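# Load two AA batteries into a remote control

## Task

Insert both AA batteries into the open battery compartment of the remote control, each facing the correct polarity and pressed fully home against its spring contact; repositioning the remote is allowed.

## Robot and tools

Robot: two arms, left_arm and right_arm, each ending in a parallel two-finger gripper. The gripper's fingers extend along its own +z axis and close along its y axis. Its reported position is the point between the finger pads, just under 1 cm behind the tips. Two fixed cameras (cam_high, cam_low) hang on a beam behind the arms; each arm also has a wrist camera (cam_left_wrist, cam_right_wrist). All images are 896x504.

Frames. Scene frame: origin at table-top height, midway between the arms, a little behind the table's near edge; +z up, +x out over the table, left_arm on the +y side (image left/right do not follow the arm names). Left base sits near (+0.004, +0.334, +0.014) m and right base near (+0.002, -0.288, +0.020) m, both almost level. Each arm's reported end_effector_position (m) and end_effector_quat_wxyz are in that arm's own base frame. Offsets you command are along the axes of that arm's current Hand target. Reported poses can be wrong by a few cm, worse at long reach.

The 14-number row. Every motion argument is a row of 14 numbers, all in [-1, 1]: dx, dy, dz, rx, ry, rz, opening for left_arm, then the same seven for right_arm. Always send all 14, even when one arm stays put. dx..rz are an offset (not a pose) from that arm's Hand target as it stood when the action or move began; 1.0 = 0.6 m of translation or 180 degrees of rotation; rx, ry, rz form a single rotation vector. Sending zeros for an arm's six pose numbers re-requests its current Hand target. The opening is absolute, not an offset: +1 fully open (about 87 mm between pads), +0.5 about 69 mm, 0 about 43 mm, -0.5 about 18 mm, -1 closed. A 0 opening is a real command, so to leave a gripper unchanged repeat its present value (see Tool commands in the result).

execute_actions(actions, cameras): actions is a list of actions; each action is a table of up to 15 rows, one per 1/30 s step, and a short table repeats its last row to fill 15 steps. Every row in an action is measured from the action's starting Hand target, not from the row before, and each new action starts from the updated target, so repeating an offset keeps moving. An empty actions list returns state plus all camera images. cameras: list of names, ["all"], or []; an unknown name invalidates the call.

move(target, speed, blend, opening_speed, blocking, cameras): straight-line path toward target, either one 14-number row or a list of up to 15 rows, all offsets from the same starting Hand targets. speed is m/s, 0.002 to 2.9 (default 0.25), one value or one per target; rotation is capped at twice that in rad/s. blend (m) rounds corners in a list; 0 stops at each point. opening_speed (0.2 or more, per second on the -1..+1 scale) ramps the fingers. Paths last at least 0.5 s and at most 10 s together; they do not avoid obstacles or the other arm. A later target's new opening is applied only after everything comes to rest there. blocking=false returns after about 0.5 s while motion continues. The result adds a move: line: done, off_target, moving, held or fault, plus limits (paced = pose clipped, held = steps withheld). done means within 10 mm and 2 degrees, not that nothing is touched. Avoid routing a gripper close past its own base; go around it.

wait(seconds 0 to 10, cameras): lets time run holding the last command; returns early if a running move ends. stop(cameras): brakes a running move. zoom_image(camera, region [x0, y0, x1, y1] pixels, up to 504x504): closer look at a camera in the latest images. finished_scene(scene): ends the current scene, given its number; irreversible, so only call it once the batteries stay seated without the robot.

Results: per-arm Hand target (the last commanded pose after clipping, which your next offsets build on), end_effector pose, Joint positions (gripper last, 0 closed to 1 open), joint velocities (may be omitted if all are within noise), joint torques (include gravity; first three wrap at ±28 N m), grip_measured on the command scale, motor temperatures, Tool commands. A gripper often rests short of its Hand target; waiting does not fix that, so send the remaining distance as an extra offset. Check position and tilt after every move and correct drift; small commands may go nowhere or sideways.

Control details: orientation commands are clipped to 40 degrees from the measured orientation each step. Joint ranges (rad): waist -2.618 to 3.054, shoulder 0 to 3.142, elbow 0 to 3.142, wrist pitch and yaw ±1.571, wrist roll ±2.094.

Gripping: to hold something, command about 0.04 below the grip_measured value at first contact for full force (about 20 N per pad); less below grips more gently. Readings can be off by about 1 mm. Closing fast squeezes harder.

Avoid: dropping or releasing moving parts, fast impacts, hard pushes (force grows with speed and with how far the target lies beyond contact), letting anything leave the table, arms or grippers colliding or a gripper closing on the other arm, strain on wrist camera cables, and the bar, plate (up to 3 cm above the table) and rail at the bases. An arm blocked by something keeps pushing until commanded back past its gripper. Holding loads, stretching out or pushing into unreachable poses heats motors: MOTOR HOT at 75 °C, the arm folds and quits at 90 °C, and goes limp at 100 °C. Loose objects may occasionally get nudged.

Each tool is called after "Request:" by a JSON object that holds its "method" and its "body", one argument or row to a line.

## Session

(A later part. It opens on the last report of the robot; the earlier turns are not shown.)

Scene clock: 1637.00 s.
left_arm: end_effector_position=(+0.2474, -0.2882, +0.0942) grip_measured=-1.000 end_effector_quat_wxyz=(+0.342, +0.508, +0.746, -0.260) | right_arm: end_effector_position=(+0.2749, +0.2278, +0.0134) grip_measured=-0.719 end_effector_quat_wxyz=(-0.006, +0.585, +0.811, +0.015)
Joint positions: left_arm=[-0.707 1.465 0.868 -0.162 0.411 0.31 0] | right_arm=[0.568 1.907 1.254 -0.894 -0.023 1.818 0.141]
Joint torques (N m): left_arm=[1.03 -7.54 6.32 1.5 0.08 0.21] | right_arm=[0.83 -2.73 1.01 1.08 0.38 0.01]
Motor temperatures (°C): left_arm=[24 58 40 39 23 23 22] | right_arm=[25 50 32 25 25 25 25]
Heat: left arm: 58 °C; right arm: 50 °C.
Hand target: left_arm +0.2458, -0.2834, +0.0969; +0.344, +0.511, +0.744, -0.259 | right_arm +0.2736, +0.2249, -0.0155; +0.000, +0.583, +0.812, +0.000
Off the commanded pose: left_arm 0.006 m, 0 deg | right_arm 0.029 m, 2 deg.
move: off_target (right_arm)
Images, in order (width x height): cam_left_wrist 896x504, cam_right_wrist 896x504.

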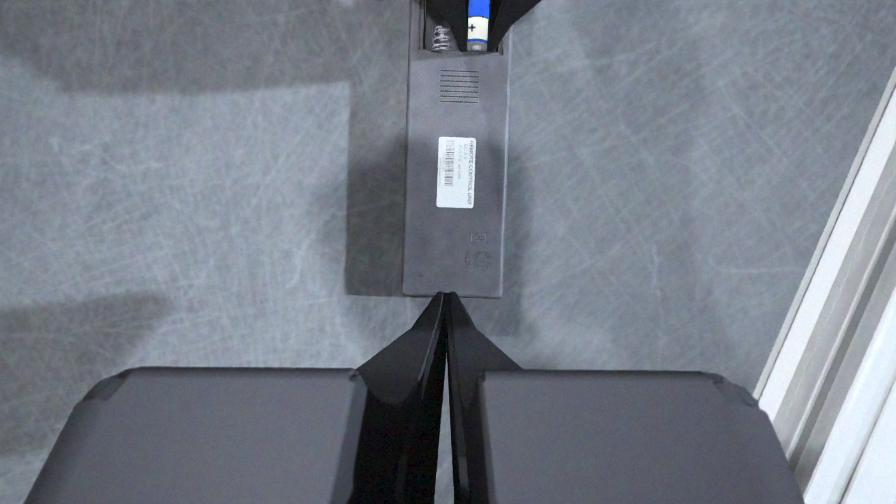

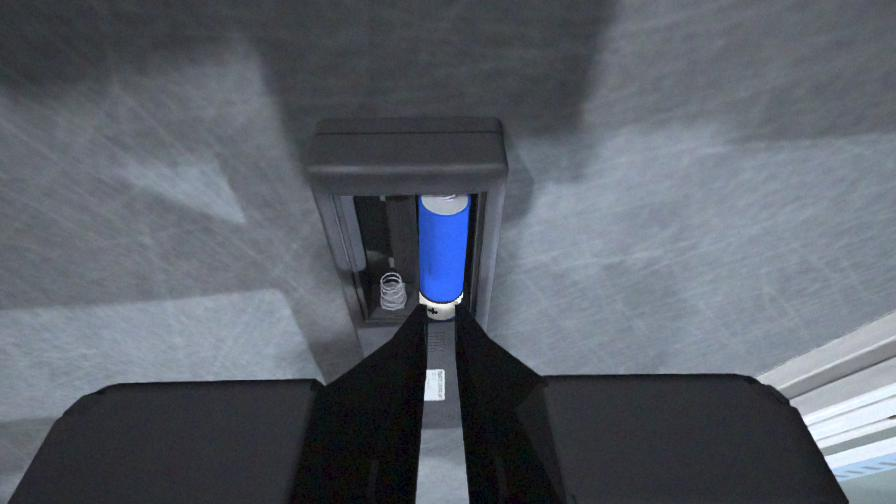

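Request:
{"method": "move", "body": {
  "target": [
    [0,0,0,0,0,0,-1,0,-0.002,0.04,0,0,0,-0.72]
  ],
  "speed": 0.05,
  "cameras": ["cam_right_wrist","cam_left_wrist"]
}}

Request:
{"method": "zoom_image", "body": {
  "camera": "cam_right_wrist",
  "region": [350, 180, 530, 360]
}}

Request:
{"method": "zoom_image", "body": {
  "camera": "cam_left_wrist",
  "region": [380, 0, 540, 160]
}}

Scene clock: 1645.17 s.
left_arm: end_effector_position=(+0.2474, -0.2882, +0.0942) grip_measured=-1.000 end_effector_quat_wxyz=(+0.342, +0.508, +0.746, -0.260) | right_arm: end_effector_position=(+0.2747, +0.2304, +0.0098) grip_measured=-0.718 end_effector_quat_wxyz=(-0.013, +0.584, +0.811, +0.033)
Joint positions: left_arm=[-0.707 1.465 0.868 -0.162 0.411 0.31 0] | right_arm=[0.561 1.896 1.216 -0.84 -0.048 1.81 0.141]
Joint torques (N m): left_arm=[0.99 -7.51 6.31 1.52 0.07 0.22] | right_arm=[1.43 0.73 -0.27 1.46 0.66 0.08]
Motor temperatures (°C): left_arm=[24 57 40 39 23 23 22] | right_arm=[25 49 31 25 25 25 25]
Heat: left arm: 57 °C; right arm: 49 °C.
Hand target: left_arm +0.2458, -0.2834, +0.0969; +0.344, +0.511, +0.744, -0.259 | right_arm +0.2726, +0.2246, -0.0394; +0.000, +0.583, +0.812, +0.000
Off the commanded pose: left_arm 0.006 m, 0 deg | right_arm 0.050 m, 4 deg.
move: off_target (right_arm)
Images, in order (width x height): cam_left_wrist 896x504, cam_right_wrist 896x504.

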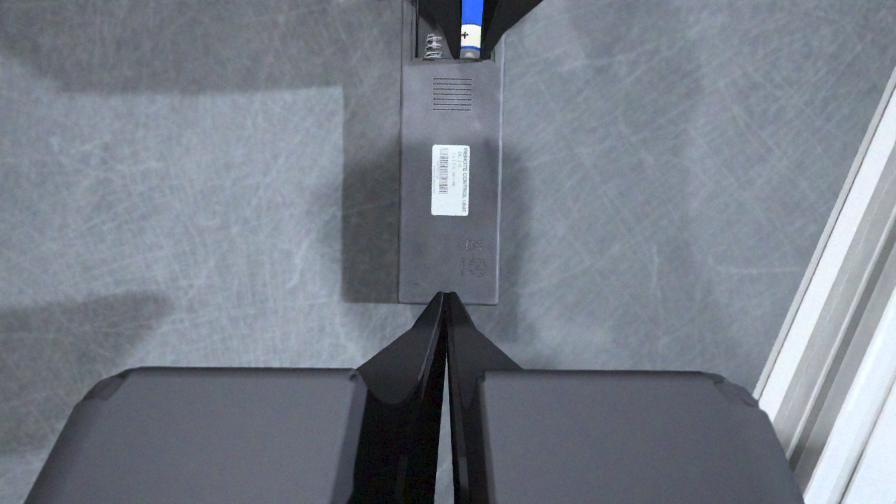

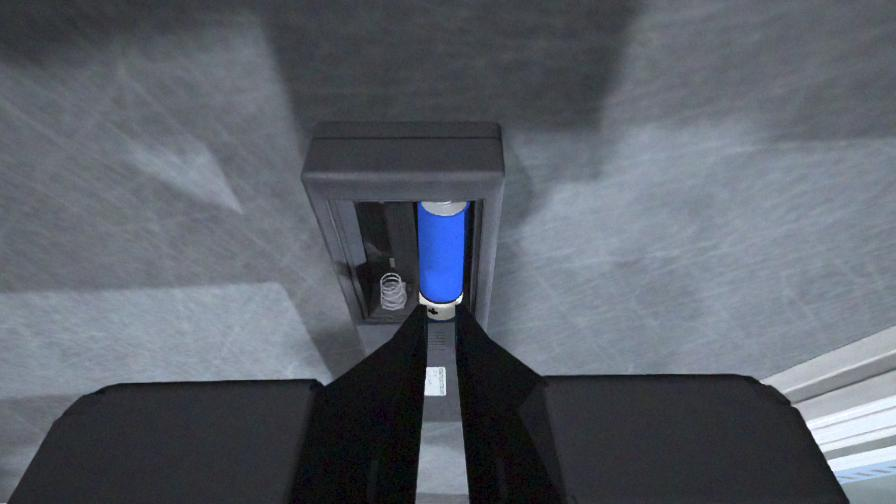

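Scaled by 2.800 from the camera's 896x504 image, which has a finer 1280x720 frame.

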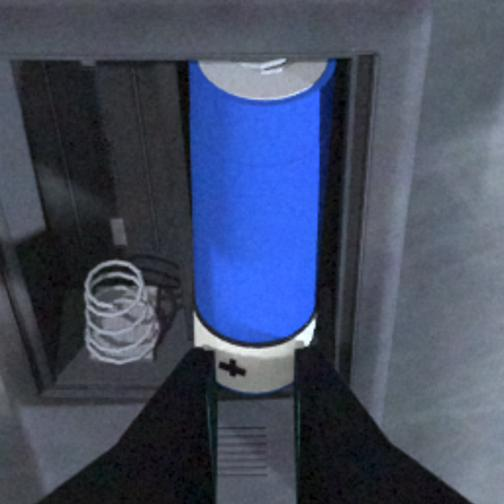

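Scaled by 3.150 from the camera's 896x504 image, which has a finer 1280x720 frame.

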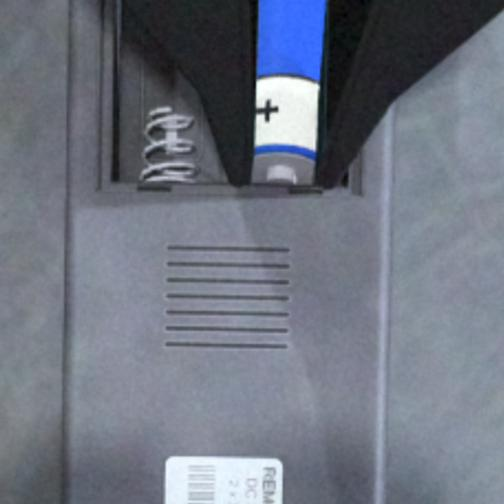

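Request:
{"method": "move", "body": {
  "target": [
    [0,0,0,0,0,0,-1,0,0,-0.085,0,0,0,-0.72]
  ],
  "speed": 0.08,
  "cameras": ["cam_right_wrist","cam_left_wrist"]
}}

Request:
{"method": "zoom_image", "body": {
  "camera": "cam_right_wrist",
  "region": [350, 180, 530, 360]
}}

Request:
{"method": "zoom_image", "body": {
  "camera": "cam_left_wrist",
  "region": [380, 0, 540, 160]
}}

Scene clock: 1682.57 s.
left_arm: end_effector_position=(+0.2474, -0.2882, +0.0942) grip_measured=-1.000 end_effector_quat_wxyz=(+0.342, +0.508, +0.746, -0.260) | right_arm: end_effector_position=(+0.2735, +0.2273, +0.0156) grip_measured=-0.720 end_effector_quat_wxyz=(-0.004, +0.581, +0.814, +0.018)
Joint positions: left_arm=[-0.707 1.465 0.868 -0.162 0.411 0.31 0] | right_arm=[0.569 1.895 1.247 -0.893 -0.02 1.81 0.14]
Joint torques (N m): left_arm=[1.01 -7.5 6.38 1.51 0.08 0.21] | right_arm=[0.75 -5.31 5.63 0.06 0.34 0.11]
Motor temperatures (°C): left_arm=[24 56 40 39 23 23 22] | right_arm=[25 45 29 27 25 25 25]
Heat: left arm: 56 °C; right arm: 45 °C.
Hand target: left_arm +0.2458, -0.2834, +0.0969; +0.344, +0.511, +0.744, -0.259 | right_arm +0.2725, +0.2245, +0.0115; +0.000, +0.583, +0.812, +0.000
Off the commanded pose: left_arm 0.006 m, 0 deg | right_arm 0.005 m, 2 deg.
move: done
Images, in order (width x height): cam_left_wrist 896x504, cam_right_wrist 896x504.

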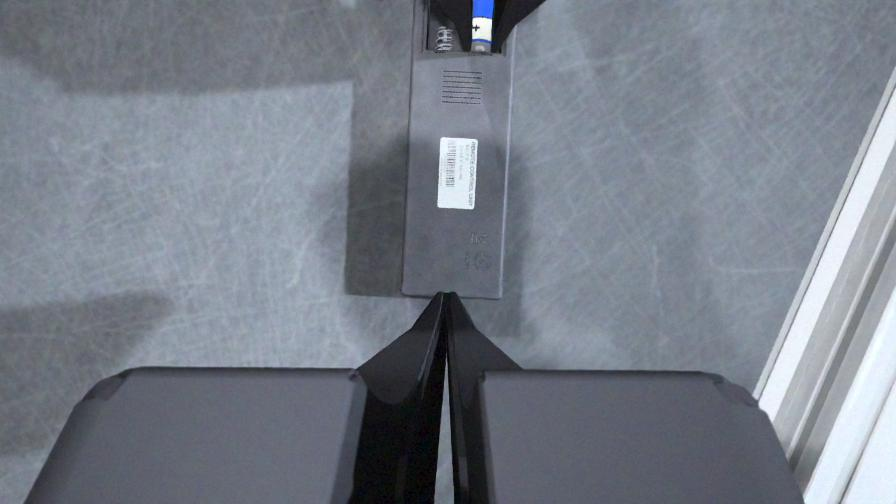

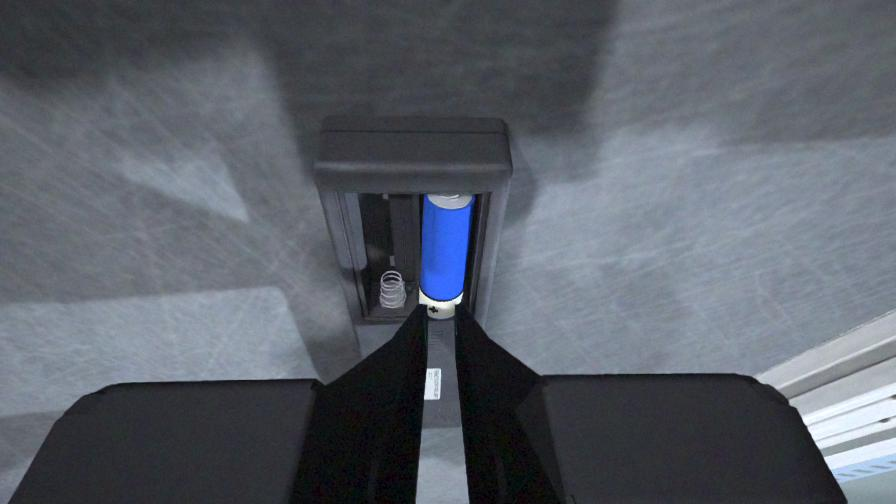

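Scaled by 2.800 from the camera's 896x504 image, which has a finer 1280x720 frame.

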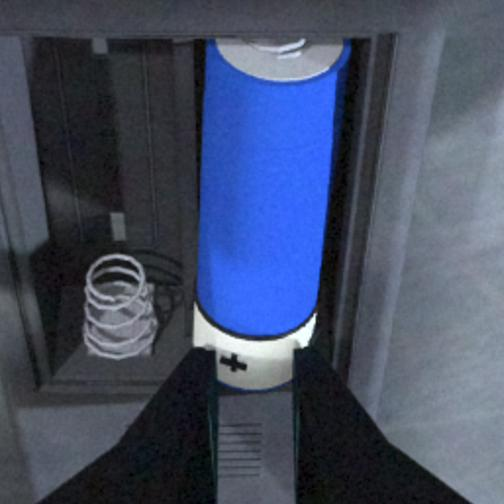

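Scaled by 3.150 from the camera's 896x504 image, which has a finer 1280x720 frame.

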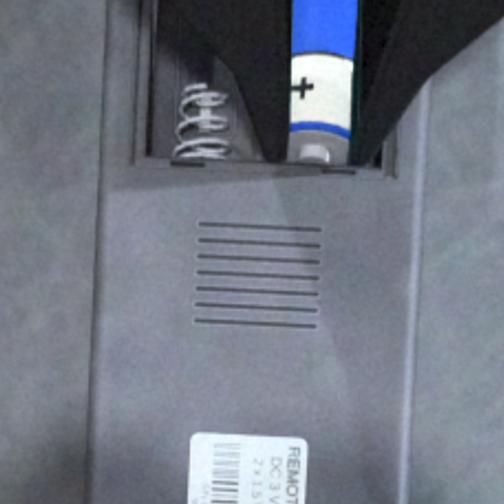

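Request:
{"method": "move", "body": {
  "target": [
    [0,0,0,0,0,0,-1,0,0,-0.08,0,0,0,-0.72],
    [0,0,0,0,0,0,-1,-0.06,0,-0.08,0,0,0,-0.72]
  ],
  "speed": 0.1,
  "cameras": ["cam_right_wrist","cam_left_wrist"]
}}

Request:
{"method": "zoom_image", "body": {
  "camera": "cam_right_wrist",
  "region": [350, 180, 530, 360]
}}

Request:
{"method": "zoom_image", "body": {
  "camera": "cam_left_wrist",
  "region": [380, 0, 540, 160]
}}

Scene clock: 1691.63 s.
left_arm: end_effector_position=(+0.2474, -0.2882, +0.0942) grip_measured=-1.000 end_effector_quat_wxyz=(+0.342, +0.508, +0.746, -0.260) | right_arm: end_effector_position=(+0.2848, +0.1918, +0.0480) grip_measured=-0.720 end_effector_quat_wxyz=(-0.009, +0.587, +0.809, -0.011)
Joint positions: left_arm=[-0.707 1.465 0.868 -0.162 0.411 0.31 0] | right_arm=[0.47 1.872 1.358 -1.084 -0.005 1.725 0.14]
Joint torques (N m): left_arm=[1.01 -7.54 6.37 1.5 0.08 0.23] | right_arm=[0.25 -10.52 4.11 0.13 0.18 -0.09]
Motor temperatures (°C): left_arm=[24 56 40 39 23 23 22] | right_arm=[25 45 30 26 25 25 25]
Heat: left arm: 56 °C; right arm: 45 °C.
Hand target: left_arm +0.2458, -0.2834, +0.0969; +0.344, +0.511, +0.744, -0.259 | right_arm +0.2840, +0.1904, +0.0595; +0.000, +0.583, +0.812, +0.000
Off the commanded pose: left_arm 0.006 m, 0 deg | right_arm 0.012 m, 2 deg.
move: off_target (right_arm)
Images, in order (width x height): cam_left_wrist 896x504, cam_right_wrist 896x504.

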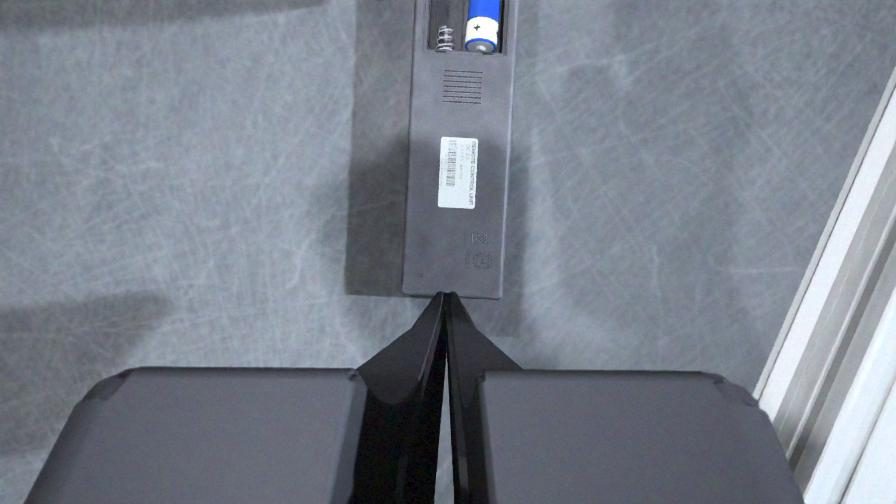

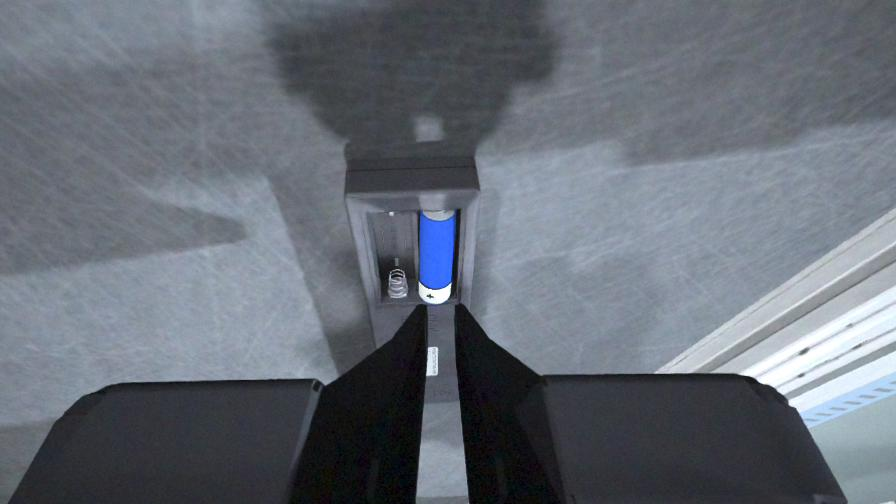

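Scaled by 2.800 from the camera's 896x504 image, which has a finer 1280x720 frame.

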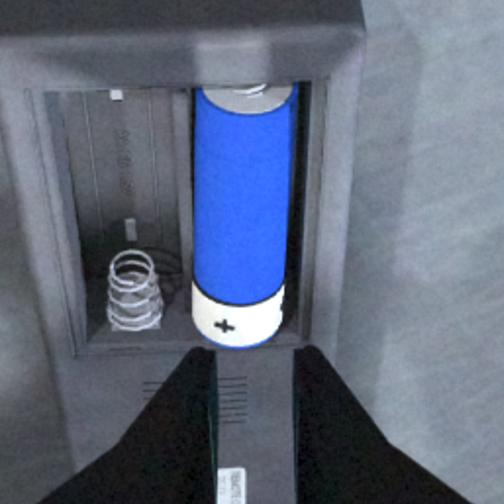

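Scaled by 3.150 from the camera's 896x504 image, which has a finer 1280x720 frame.

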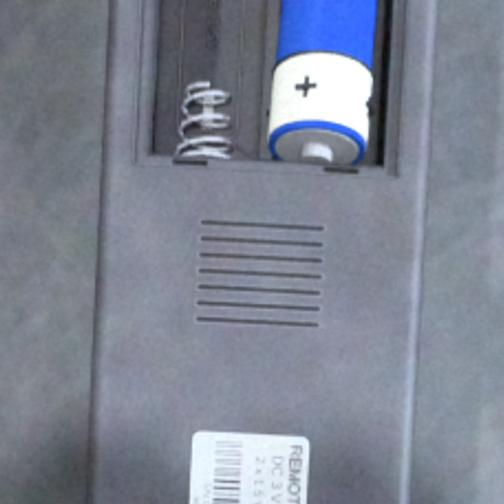

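Request:
{"method": "wait", "body": {
  "seconds": 0,
  "cameras": ["cam_low"]
}}

Request:
{"method": "zoom_image", "body": {
  "camera": "cam_low",
  "region": [490, 235, 590, 325]
}}

Scene clock: 1715.13 s.
left_arm: end_effector_position=(+0.2474, -0.2882, +0.0942) grip_measured=-1.000 end_effector_quat_wxyz=(+0.342, +0.508, +0.746, -0.260) | right_arm: end_effector_position=(+0.2847, +0.1918, +0.0480) grip_measured=-0.720 end_effector_quat_wxyz=(-0.009, +0.587, +0.810, -0.011)
Joint positions: left_arm=[-0.707 1.465 0.868 -0.162 0.411 0.31 0] | right_arm=[0.47 1.872 1.358 -1.084 -0.005 1.724 0.14]
Joint torques (N m): left_arm=[1.02 -7.53 6.38 1.52 0.06 0.21] | right_arm=[0.25 -10.51 4.1 0.12 0.19 -0.1]
Motor temperatures (°C): left_arm=[24 56 40 39 23 23 22] | right_arm=[25 49 31 26 25 25 24]
Heat: left arm: 56 °C; right arm: 49 °C.
Hand target: left_arm +0.2458, -0.2834, +0.0969; +0.344, +0.511, +0.744, -0.259 | right_arm +0.2840, +0.1904, +0.0595; +0.000, +0.583, +0.812, +0.000
Tool commands: left_gripper/opening=-1.0 right_gripper/opening=-0.72
Off the commanded pose: left_arm 0.006 m, 0 deg | right_arm 0.012 m, 2 deg.
Images, in order (width x height): cam_low 896x504.

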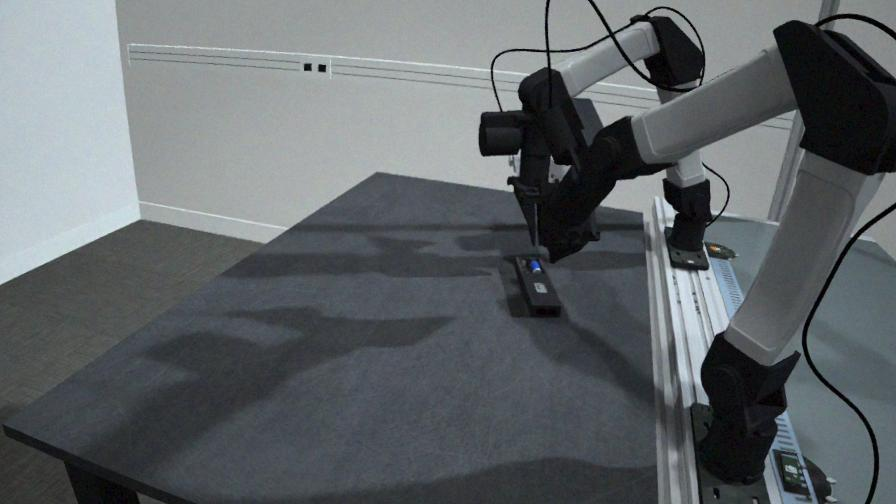

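Scaled by 5.040 from the camera's 896x504 image, which has a finer 1280x720 frame.

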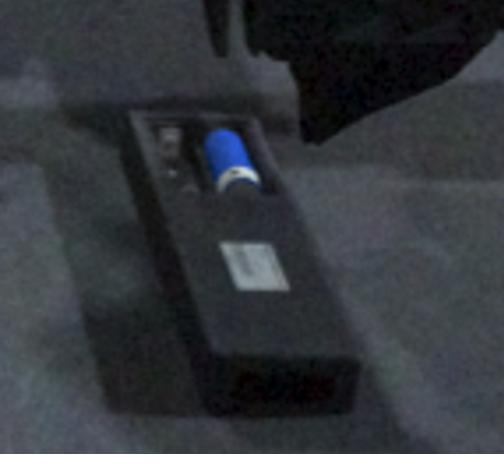

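Request:
{"method": "move", "body": {
  "target": [
    [0,0,0,0,0,0,-1,0.065,0.004,0.03,0,0,0,-1],
    [0,0,0,0,0,0,-1,0.065,0.004,0.092,0,0,0,-1]
  ],
  "speed": 0.06,
  "cameras": ["cam_right_wrist","cam_left_wrist"]
}}

Request:
{"method": "zoom_image", "body": {
  "camera": "cam_right_wrist",
  "region": [350, 180, 530, 360]
}}

Scene clock: 1728.87 s.
left_arm: end_effector_position=(+0.2474, -0.2882, +0.0942) grip_measured=-1.000 end_effector_quat_wxyz=(+0.342, +0.508, +0.746, -0.260) | right_arm: end_effector_position=(+0.2710, +0.2261, +0.0173) grip_measured=-1.000 end_effector_quat_wxyz=(-0.003, +0.580, +0.815, +0.000)
Joint positions: left_arm=[-0.707 1.465 0.868 -0.162 0.411 0.31 0] | right_arm=[0.577 1.91 1.28 -0.943 -0.006 1.815 0]
Joint torques (N m): left_arm=[0.98 -7.57 6.38 1.5 0.07 0.21] | right_arm=[0.62 -4.94 3 0.76 0.19 0.14]
Motor temperatures (°C): left_arm=[24 56 40 39 23 23 22] | right_arm=[25 50 31 25 25 25 24]
Heat: left arm: 56 °C; right arm: 50 °C.
Hand target: left_arm +0.2458, -0.2834, +0.0969; +0.344, +0.511, +0.744, -0.259 | right_arm +0.2739, +0.2282, +0.0044; +0.000, +0.583, +0.812, +0.000
Off the commanded pose: left_arm 0.006 m, 0 deg | right_arm 0.013 m, 1 deg.
move: off_target (right_arm)
Images, in order (width x height): cam_left_wrist 896x504, cam_right_wrist 896x504.

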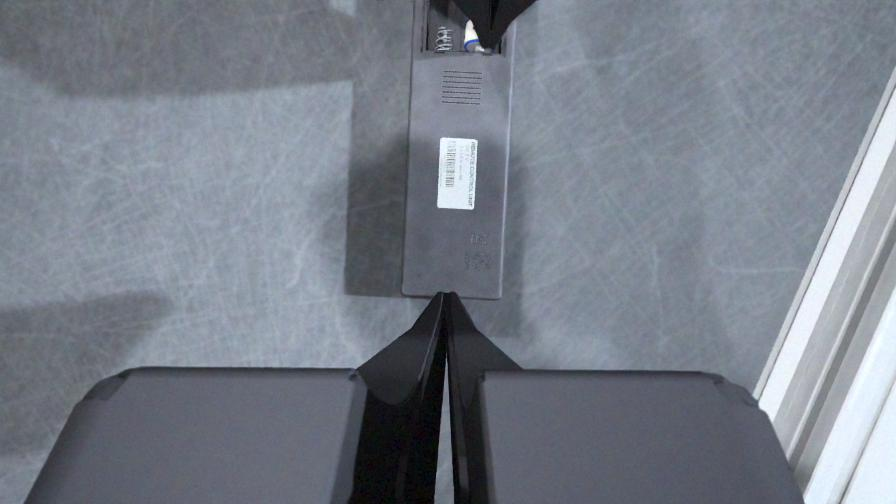

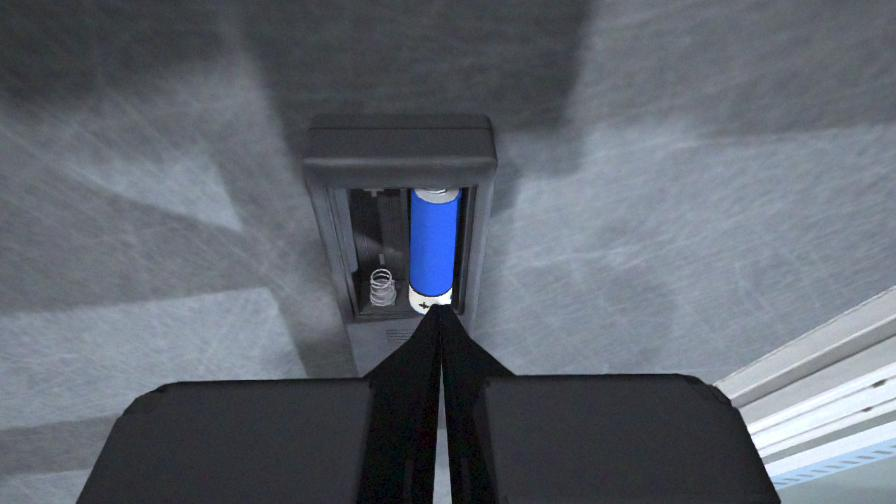

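Scaled by 2.800 from the camera's 896x504 image, which has a finer 1280x720 frame.

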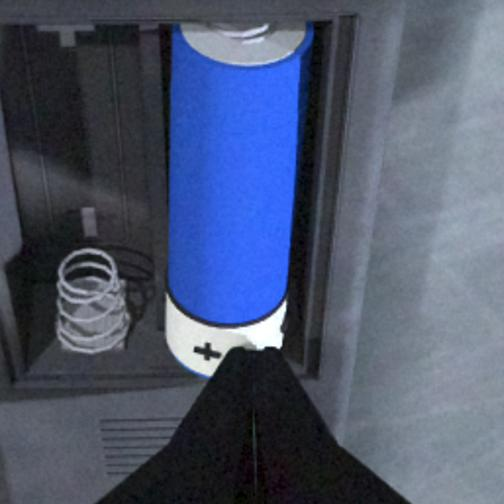

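Request:
{"method": "move", "body": {
  "target": [
    [0,0,0,0,0,0,-1,0,0,-0.045,0,0,0,-1],
    [0,0,0,0,0,0,-1,0.035,0,-0.045,0,0,0,-1],
    [0,0,0,0,0,0,-1,0.035,0,0.0,0,0,0,-1]
  ],
  "speed": 0.06,
  "cameras": ["cam_right_wrist","cam_left_wrist"]
}}

Request:
{"method": "zoom_image", "body": {
  "camera": "cam_left_wrist",
  "region": [380, 0, 540, 160]
}}

Scene clock: 1740.93 s.
left_arm: end_effector_position=(+0.2474, -0.2882, +0.0942) grip_measured=-1.000 end_effector_quat_wxyz=(+0.342, +0.508, +0.746, -0.260) | right_arm: end_effector_position=(+0.2653, +0.2464, +0.0145) grip_measured=-1.000 end_effector_quat_wxyz=(-0.003, +0.580, +0.814, +0.001)
Joint positions: left_arm=[-0.707 1.465 0.868 -0.162 0.411 0.31 0] | right_arm=[0.635 1.935 1.302 -0.937 -0.006 1.873 0]
Joint torques (N m): left_arm=[0.99 -7.54 6.34 1.49 0.08 0.21] | right_arm=[0.65 -5.42 3.54 0.61 0.18 0.14]
Motor temperatures (°C): left_arm=[24 56 40 38 23 23 22] | right_arm=[25 49 31 26 25 25 24]
Heat: left arm: 56 °C; right arm: 49 °C.
Hand target: left_arm +0.2458, -0.2834, +0.0969; +0.344, +0.511, +0.744, -0.259 | right_arm +0.2671, +0.2481, +0.0044; +0.000, +0.583, +0.812, +0.000
Off the commanded pose: left_arm 0.006 m, 0 deg | right_arm 0.010 m, 1 deg.
move: done
Images, in order (width x height): cam_left_wrist 896x504, cam_right_wrist 896x504.

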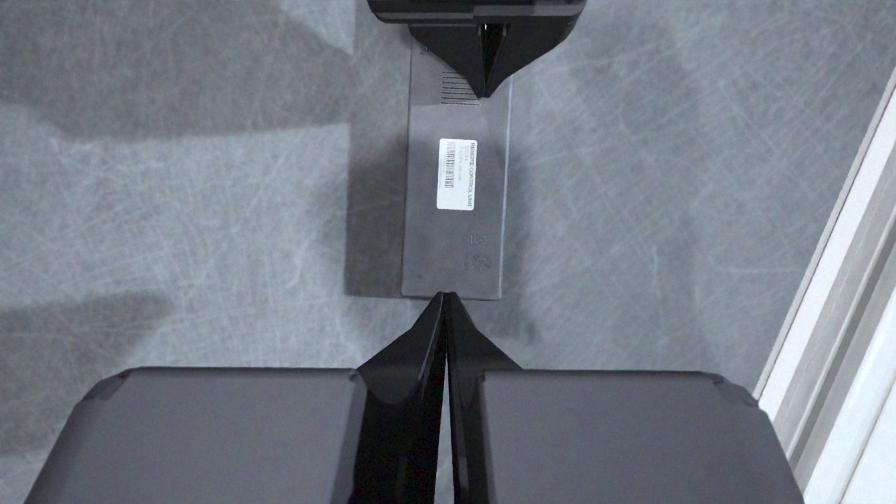

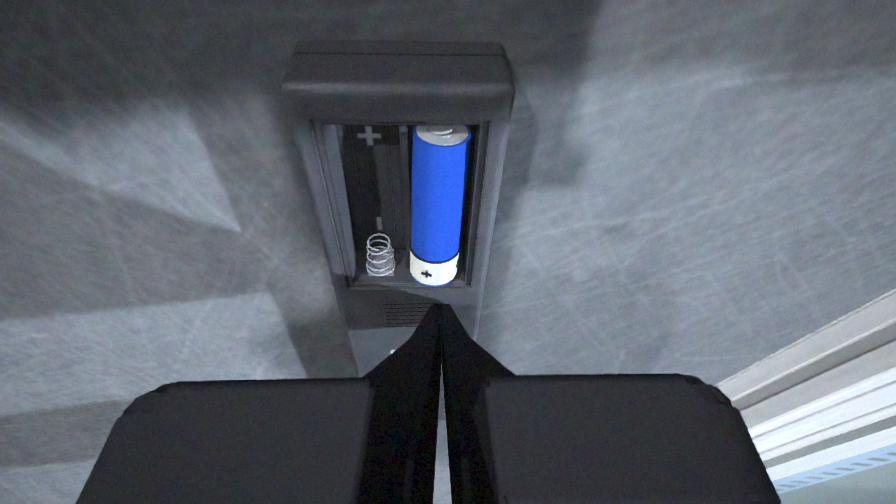

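Scaled by 3.150 from the camera's 896x504 image, which has a finer 1280x720 frame.

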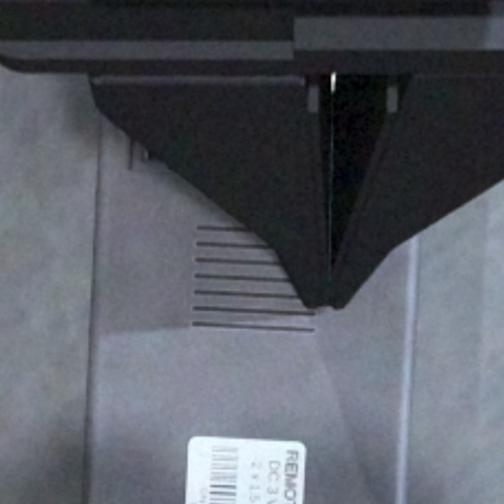

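Request:
{"method": "move", "body": {
  "target": [
    [0,0,0,0,0,0,-1,0,0,0.015,0,0,0,-1]
  ],
  "speed": 0.05
}}

Scene clock: 1746.30 s.
left_arm: end_effector_position=(+0.2474, -0.2882, +0.0942) grip_measured=-1.000 end_effector_quat_wxyz=(+0.342, +0.508, +0.746, -0.260) | right_arm: end_effector_position=(+0.2651, +0.2463, +0.0138) grip_measured=-1.000 end_effector_quat_wxyz=(-0.003, +0.580, +0.814, +0.002)
Joint positions: left_arm=[-0.707 1.465 0.868 -0.162 0.411 0.31 0] | right_arm=[0.635 1.935 1.299 -0.934 -0.006 1.873 0]
Joint torques (N m): left_arm=[1.01 -7.49 6.28 1.49 0.06 0.19] | right_arm=[0.64 -4.36 2.22 0.93 0.19 0.13]
Motor temperatures (°C): left_arm=[24 56 40 38 23 23 22] | right_arm=[25 49 31 26 25 25 24]
Heat: left arm: 56 °C; right arm: 49 °C.
Hand target: left_arm +0.2458, -0.2834, +0.0969; +0.344, +0.511, +0.744, -0.259 | right_arm +0.2671, +0.2481, -0.0047; +0.000, +0.583, +0.812, +0.000
Off the commanded pose: left_arm 0.006 m, 0 deg | right_arm 0.019 m, 1 deg.
move: off_target (right_arm)

Request:
{"method": "move", "body": {
  "target": [
    [0,0,0,0,0,0,-1,0,0,-0.06,0,0,0,-1],
    [0,0,0,0,0,0,-1,-0.102,0.004,-0.06,0,0,0,-1],
    [0,0,0,0,0,0,-1,-0.102,0.004,0.01,0,0,0,-1]
  ],
  "speed": 0.07,
  "cameras": ["cam_right_wrist","cam_left_wrist"]
}}

Request:
{"method": "zoom_image", "body": {
  "camera": "cam_right_wrist",
  "region": [350, 220, 530, 400]
}}

Scene clock: 1756.67 s.
left_arm: end_effector_position=(+0.2474, -0.2882, +0.0942) grip_measured=-1.000 end_effector_quat_wxyz=(+0.342, +0.508, +0.746, -0.260) | right_arm: end_effector_position=(+0.2849, +0.1902, +0.0131) grip_measured=-1.000 end_effector_quat_wxyz=(-0.011, +0.584, +0.811, +0.002)
Joint positions: left_arm=[-0.707 1.465 0.868 -0.162 0.411 0.31 0] | right_arm=[0.457 1.898 1.244 -0.923 -0.02 1.706 0]
Joint torques (N m): left_arm=[1.03 -7.51 6.3 1.5 0.08 0.21] | right_arm=[0.92 -3.51 1.31 1.2 0.35 0.06]
Motor temperatures (°C): left_arm=[24 55 40 38 23 23 22] | right_arm=[25 49 30 26 25 25 24]
Heat: left arm: 55 °C; right arm: 49 °C.
Hand target: left_arm +0.2458, -0.2834, +0.0969; +0.344, +0.511, +0.744, -0.259 | right_arm +0.2890, +0.1908, -0.0107; +0.000, +0.583, +0.812, +0.000
Off the commanded pose: left_arm 0.006 m, 0 deg | right_arm 0.024 m, 1 deg.
move: off_target (right_arm)
Images, in order (width x height): cam_left_wrist 896x504, cam_right_wrist 896x504.

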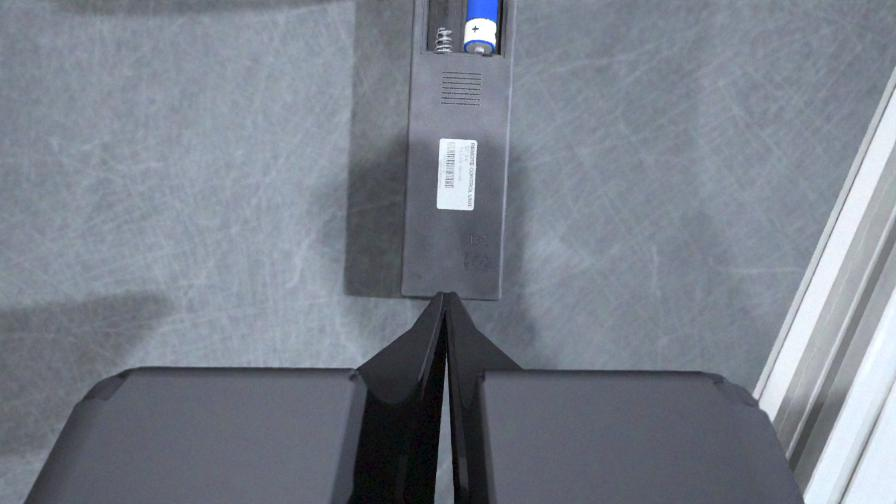

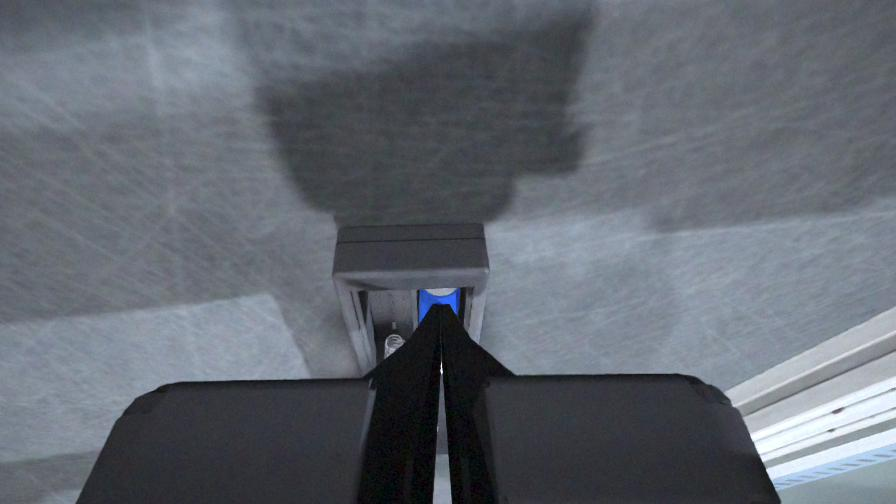

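Scaled by 2.800 from the camera's 896x504 image, which has a finer 1280x720 frame.

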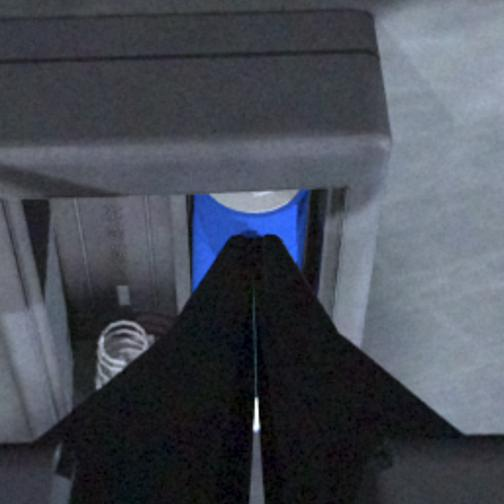

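Request:
{"method": "move", "body": {
  "target": [
    [0,0,0,0,0,0,-1,0,0,-0.06,0,0,0,-1],
    [0,0,0,0,0,0,-1,0.055,0.001,-0.06,0,0,0,-1],
    [0,0,0,0,0,0,-1,0.054,0.001,0.0,0,0,0,-1]
  ],
  "speed": 0.07,
  "cameras": ["cam_right_wrist","cam_left_wrist"]
}}

Request:
{"method": "zoom_image", "body": {
  "camera": "cam_right_wrist",
  "region": [350, 180, 530, 360]
}}

Scene clock: 1781.33 s.
left_arm: end_effector_position=(+0.2474, -0.2882, +0.0942) grip_measured=-1.000 end_effector_quat_wxyz=(+0.342, +0.508, +0.746, -0.260) | right_arm: end_effector_position=(+0.2773, +0.2218, +0.0156) grip_measured=-1.000 end_effector_quat_wxyz=(-0.008, +0.582, +0.813, +0.007)
Joint positions: left_arm=[-0.707 1.465 0.868 -0.162 0.411 0.31 0] | right_arm=[0.55 1.914 1.275 -0.925 -0.021 1.792 0]
Joint torques (N m): left_arm=[1.02 -7.56 6.37 1.5 0.08 0.2] | right_arm=[0.96 -3.22 1.22 1.15 0.35 0.12]
Motor temperatures (°C): left_arm=[24 55 40 38 23 23 22] | right_arm=[25 47 29 26 25 25 24]
Heat: left arm: 55 °C; right arm: 47 °C.
Hand target: left_arm +0.2458, -0.2834, +0.0969; +0.344, +0.511, +0.744, -0.259 | right_arm +0.2792, +0.2217, -0.0107; +0.000, +0.583, +0.812, +0.000
Off the commanded pose: left_arm 0.006 m, 0 deg | right_arm 0.026 m, 1 deg.
move: off_target (right_arm)
Images, in order (width x height): cam_left_wrist 896x504, cam_right_wrist 896x504.

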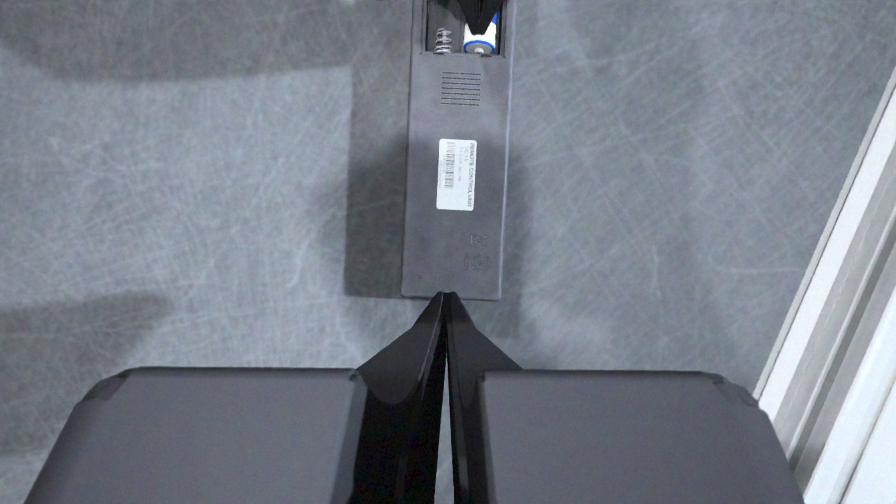

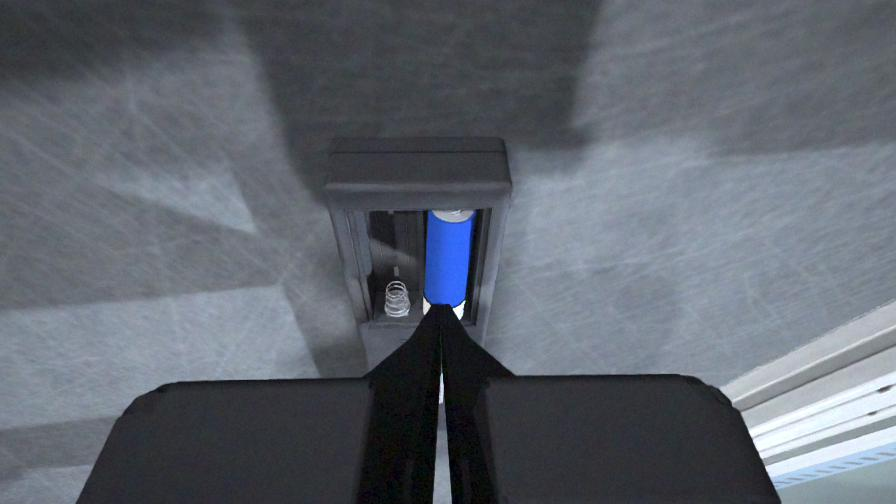

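Scaled by 2.800 from the camera's 896x504 image, which has a finer 1280x720 frame.

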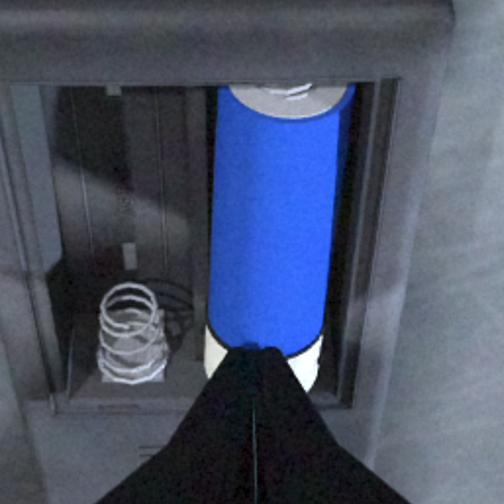

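Request:
{"method": "move", "body": {
  "target": [
    [0,0,0,0,0,0,-1,0,-0.003,0.045,0,0,0,-1]
  ],
  "speed": 0.05,
  "cameras": ["cam_right_wrist","cam_left_wrist"]
}}

Request:
{"method": "zoom_image", "body": {
  "camera": "cam_right_wrist",
  "region": [350, 180, 530, 360]
}}

Request:
{"method": "zoom_image", "body": {
  "camera": "cam_left_wrist",
  "region": [380, 0, 540, 160]
}}

Scene clock: 1789.07 s.
left_arm: end_effector_position=(+0.2474, -0.2882, +0.0942) grip_measured=-1.000 end_effector_quat_wxyz=(+0.342, +0.508, +0.746, -0.260) | right_arm: end_effector_position=(+0.2790, +0.2293, +0.0121) grip_measured=-1.000 end_effector_quat_wxyz=(-0.018, +0.583, +0.812, +0.038)
Joint positions: left_arm=[-0.707 1.465 0.868 -0.162 0.411 0.31 0] | right_arm=[0.545 1.9 1.229 -0.843 -0.063 1.792 0]
Joint torques (N m): left_arm=[0.99 -7.51 6.35 1.5 0.07 0.21] | right_arm=[1.52 0.66 -0.05 1.38 0.84 0.1]
Motor temperatures (°C): left_arm=[24 55 40 38 23 23 22] | right_arm=[25 47 29 26 25 25 24]
Heat: left arm: 55 °C; right arm: 47 °C.
Hand target: left_arm +0.2458, -0.2834, +0.0969; +0.344, +0.511, +0.744, -0.259 | right_arm +0.2774, +0.2212, -0.0377; +0.000, +0.583, +0.812, +0.000
Off the commanded pose: left_arm 0.006 m, 0 deg | right_arm 0.050 m, 5 deg.
move: off_target (right_arm)
Images, in order (width x height): cam_left_wrist 896x504, cam_right_wrist 896x504.

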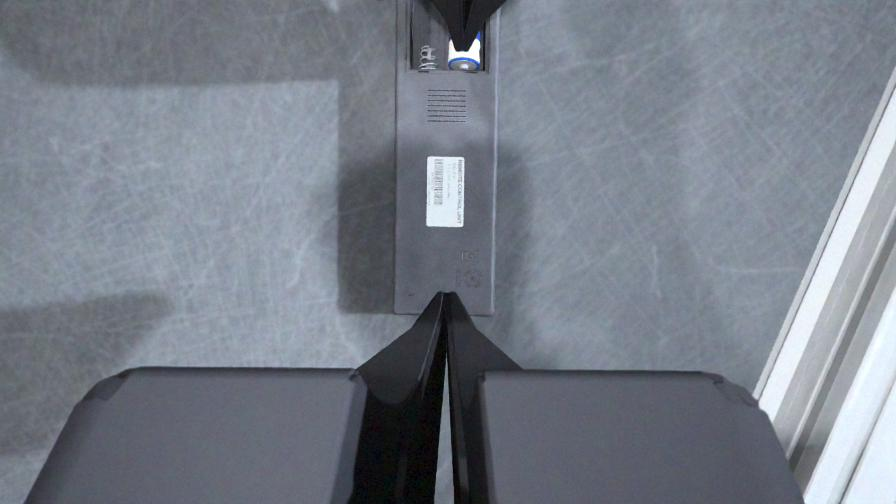

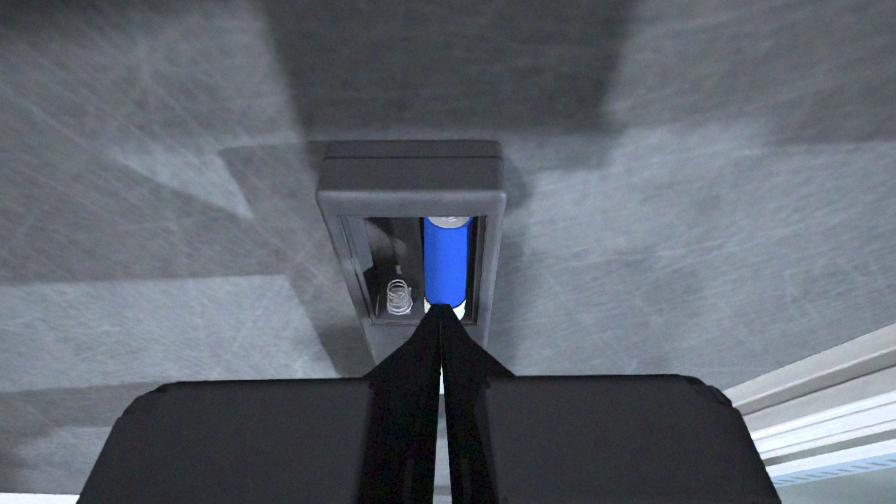

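Scaled by 2.800 from the camera's 896x504 image, which has a finer 1280x720 frame.

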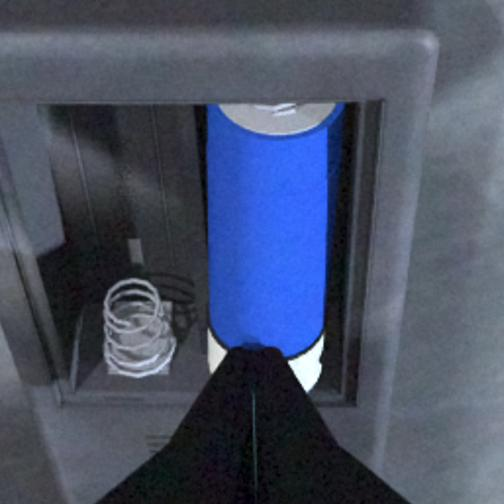

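Scaled by 3.150 from the camera's 896x504 image, which has a finer 1280x720 frame.

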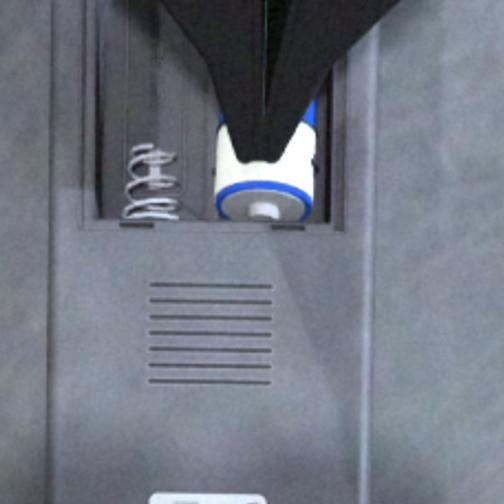

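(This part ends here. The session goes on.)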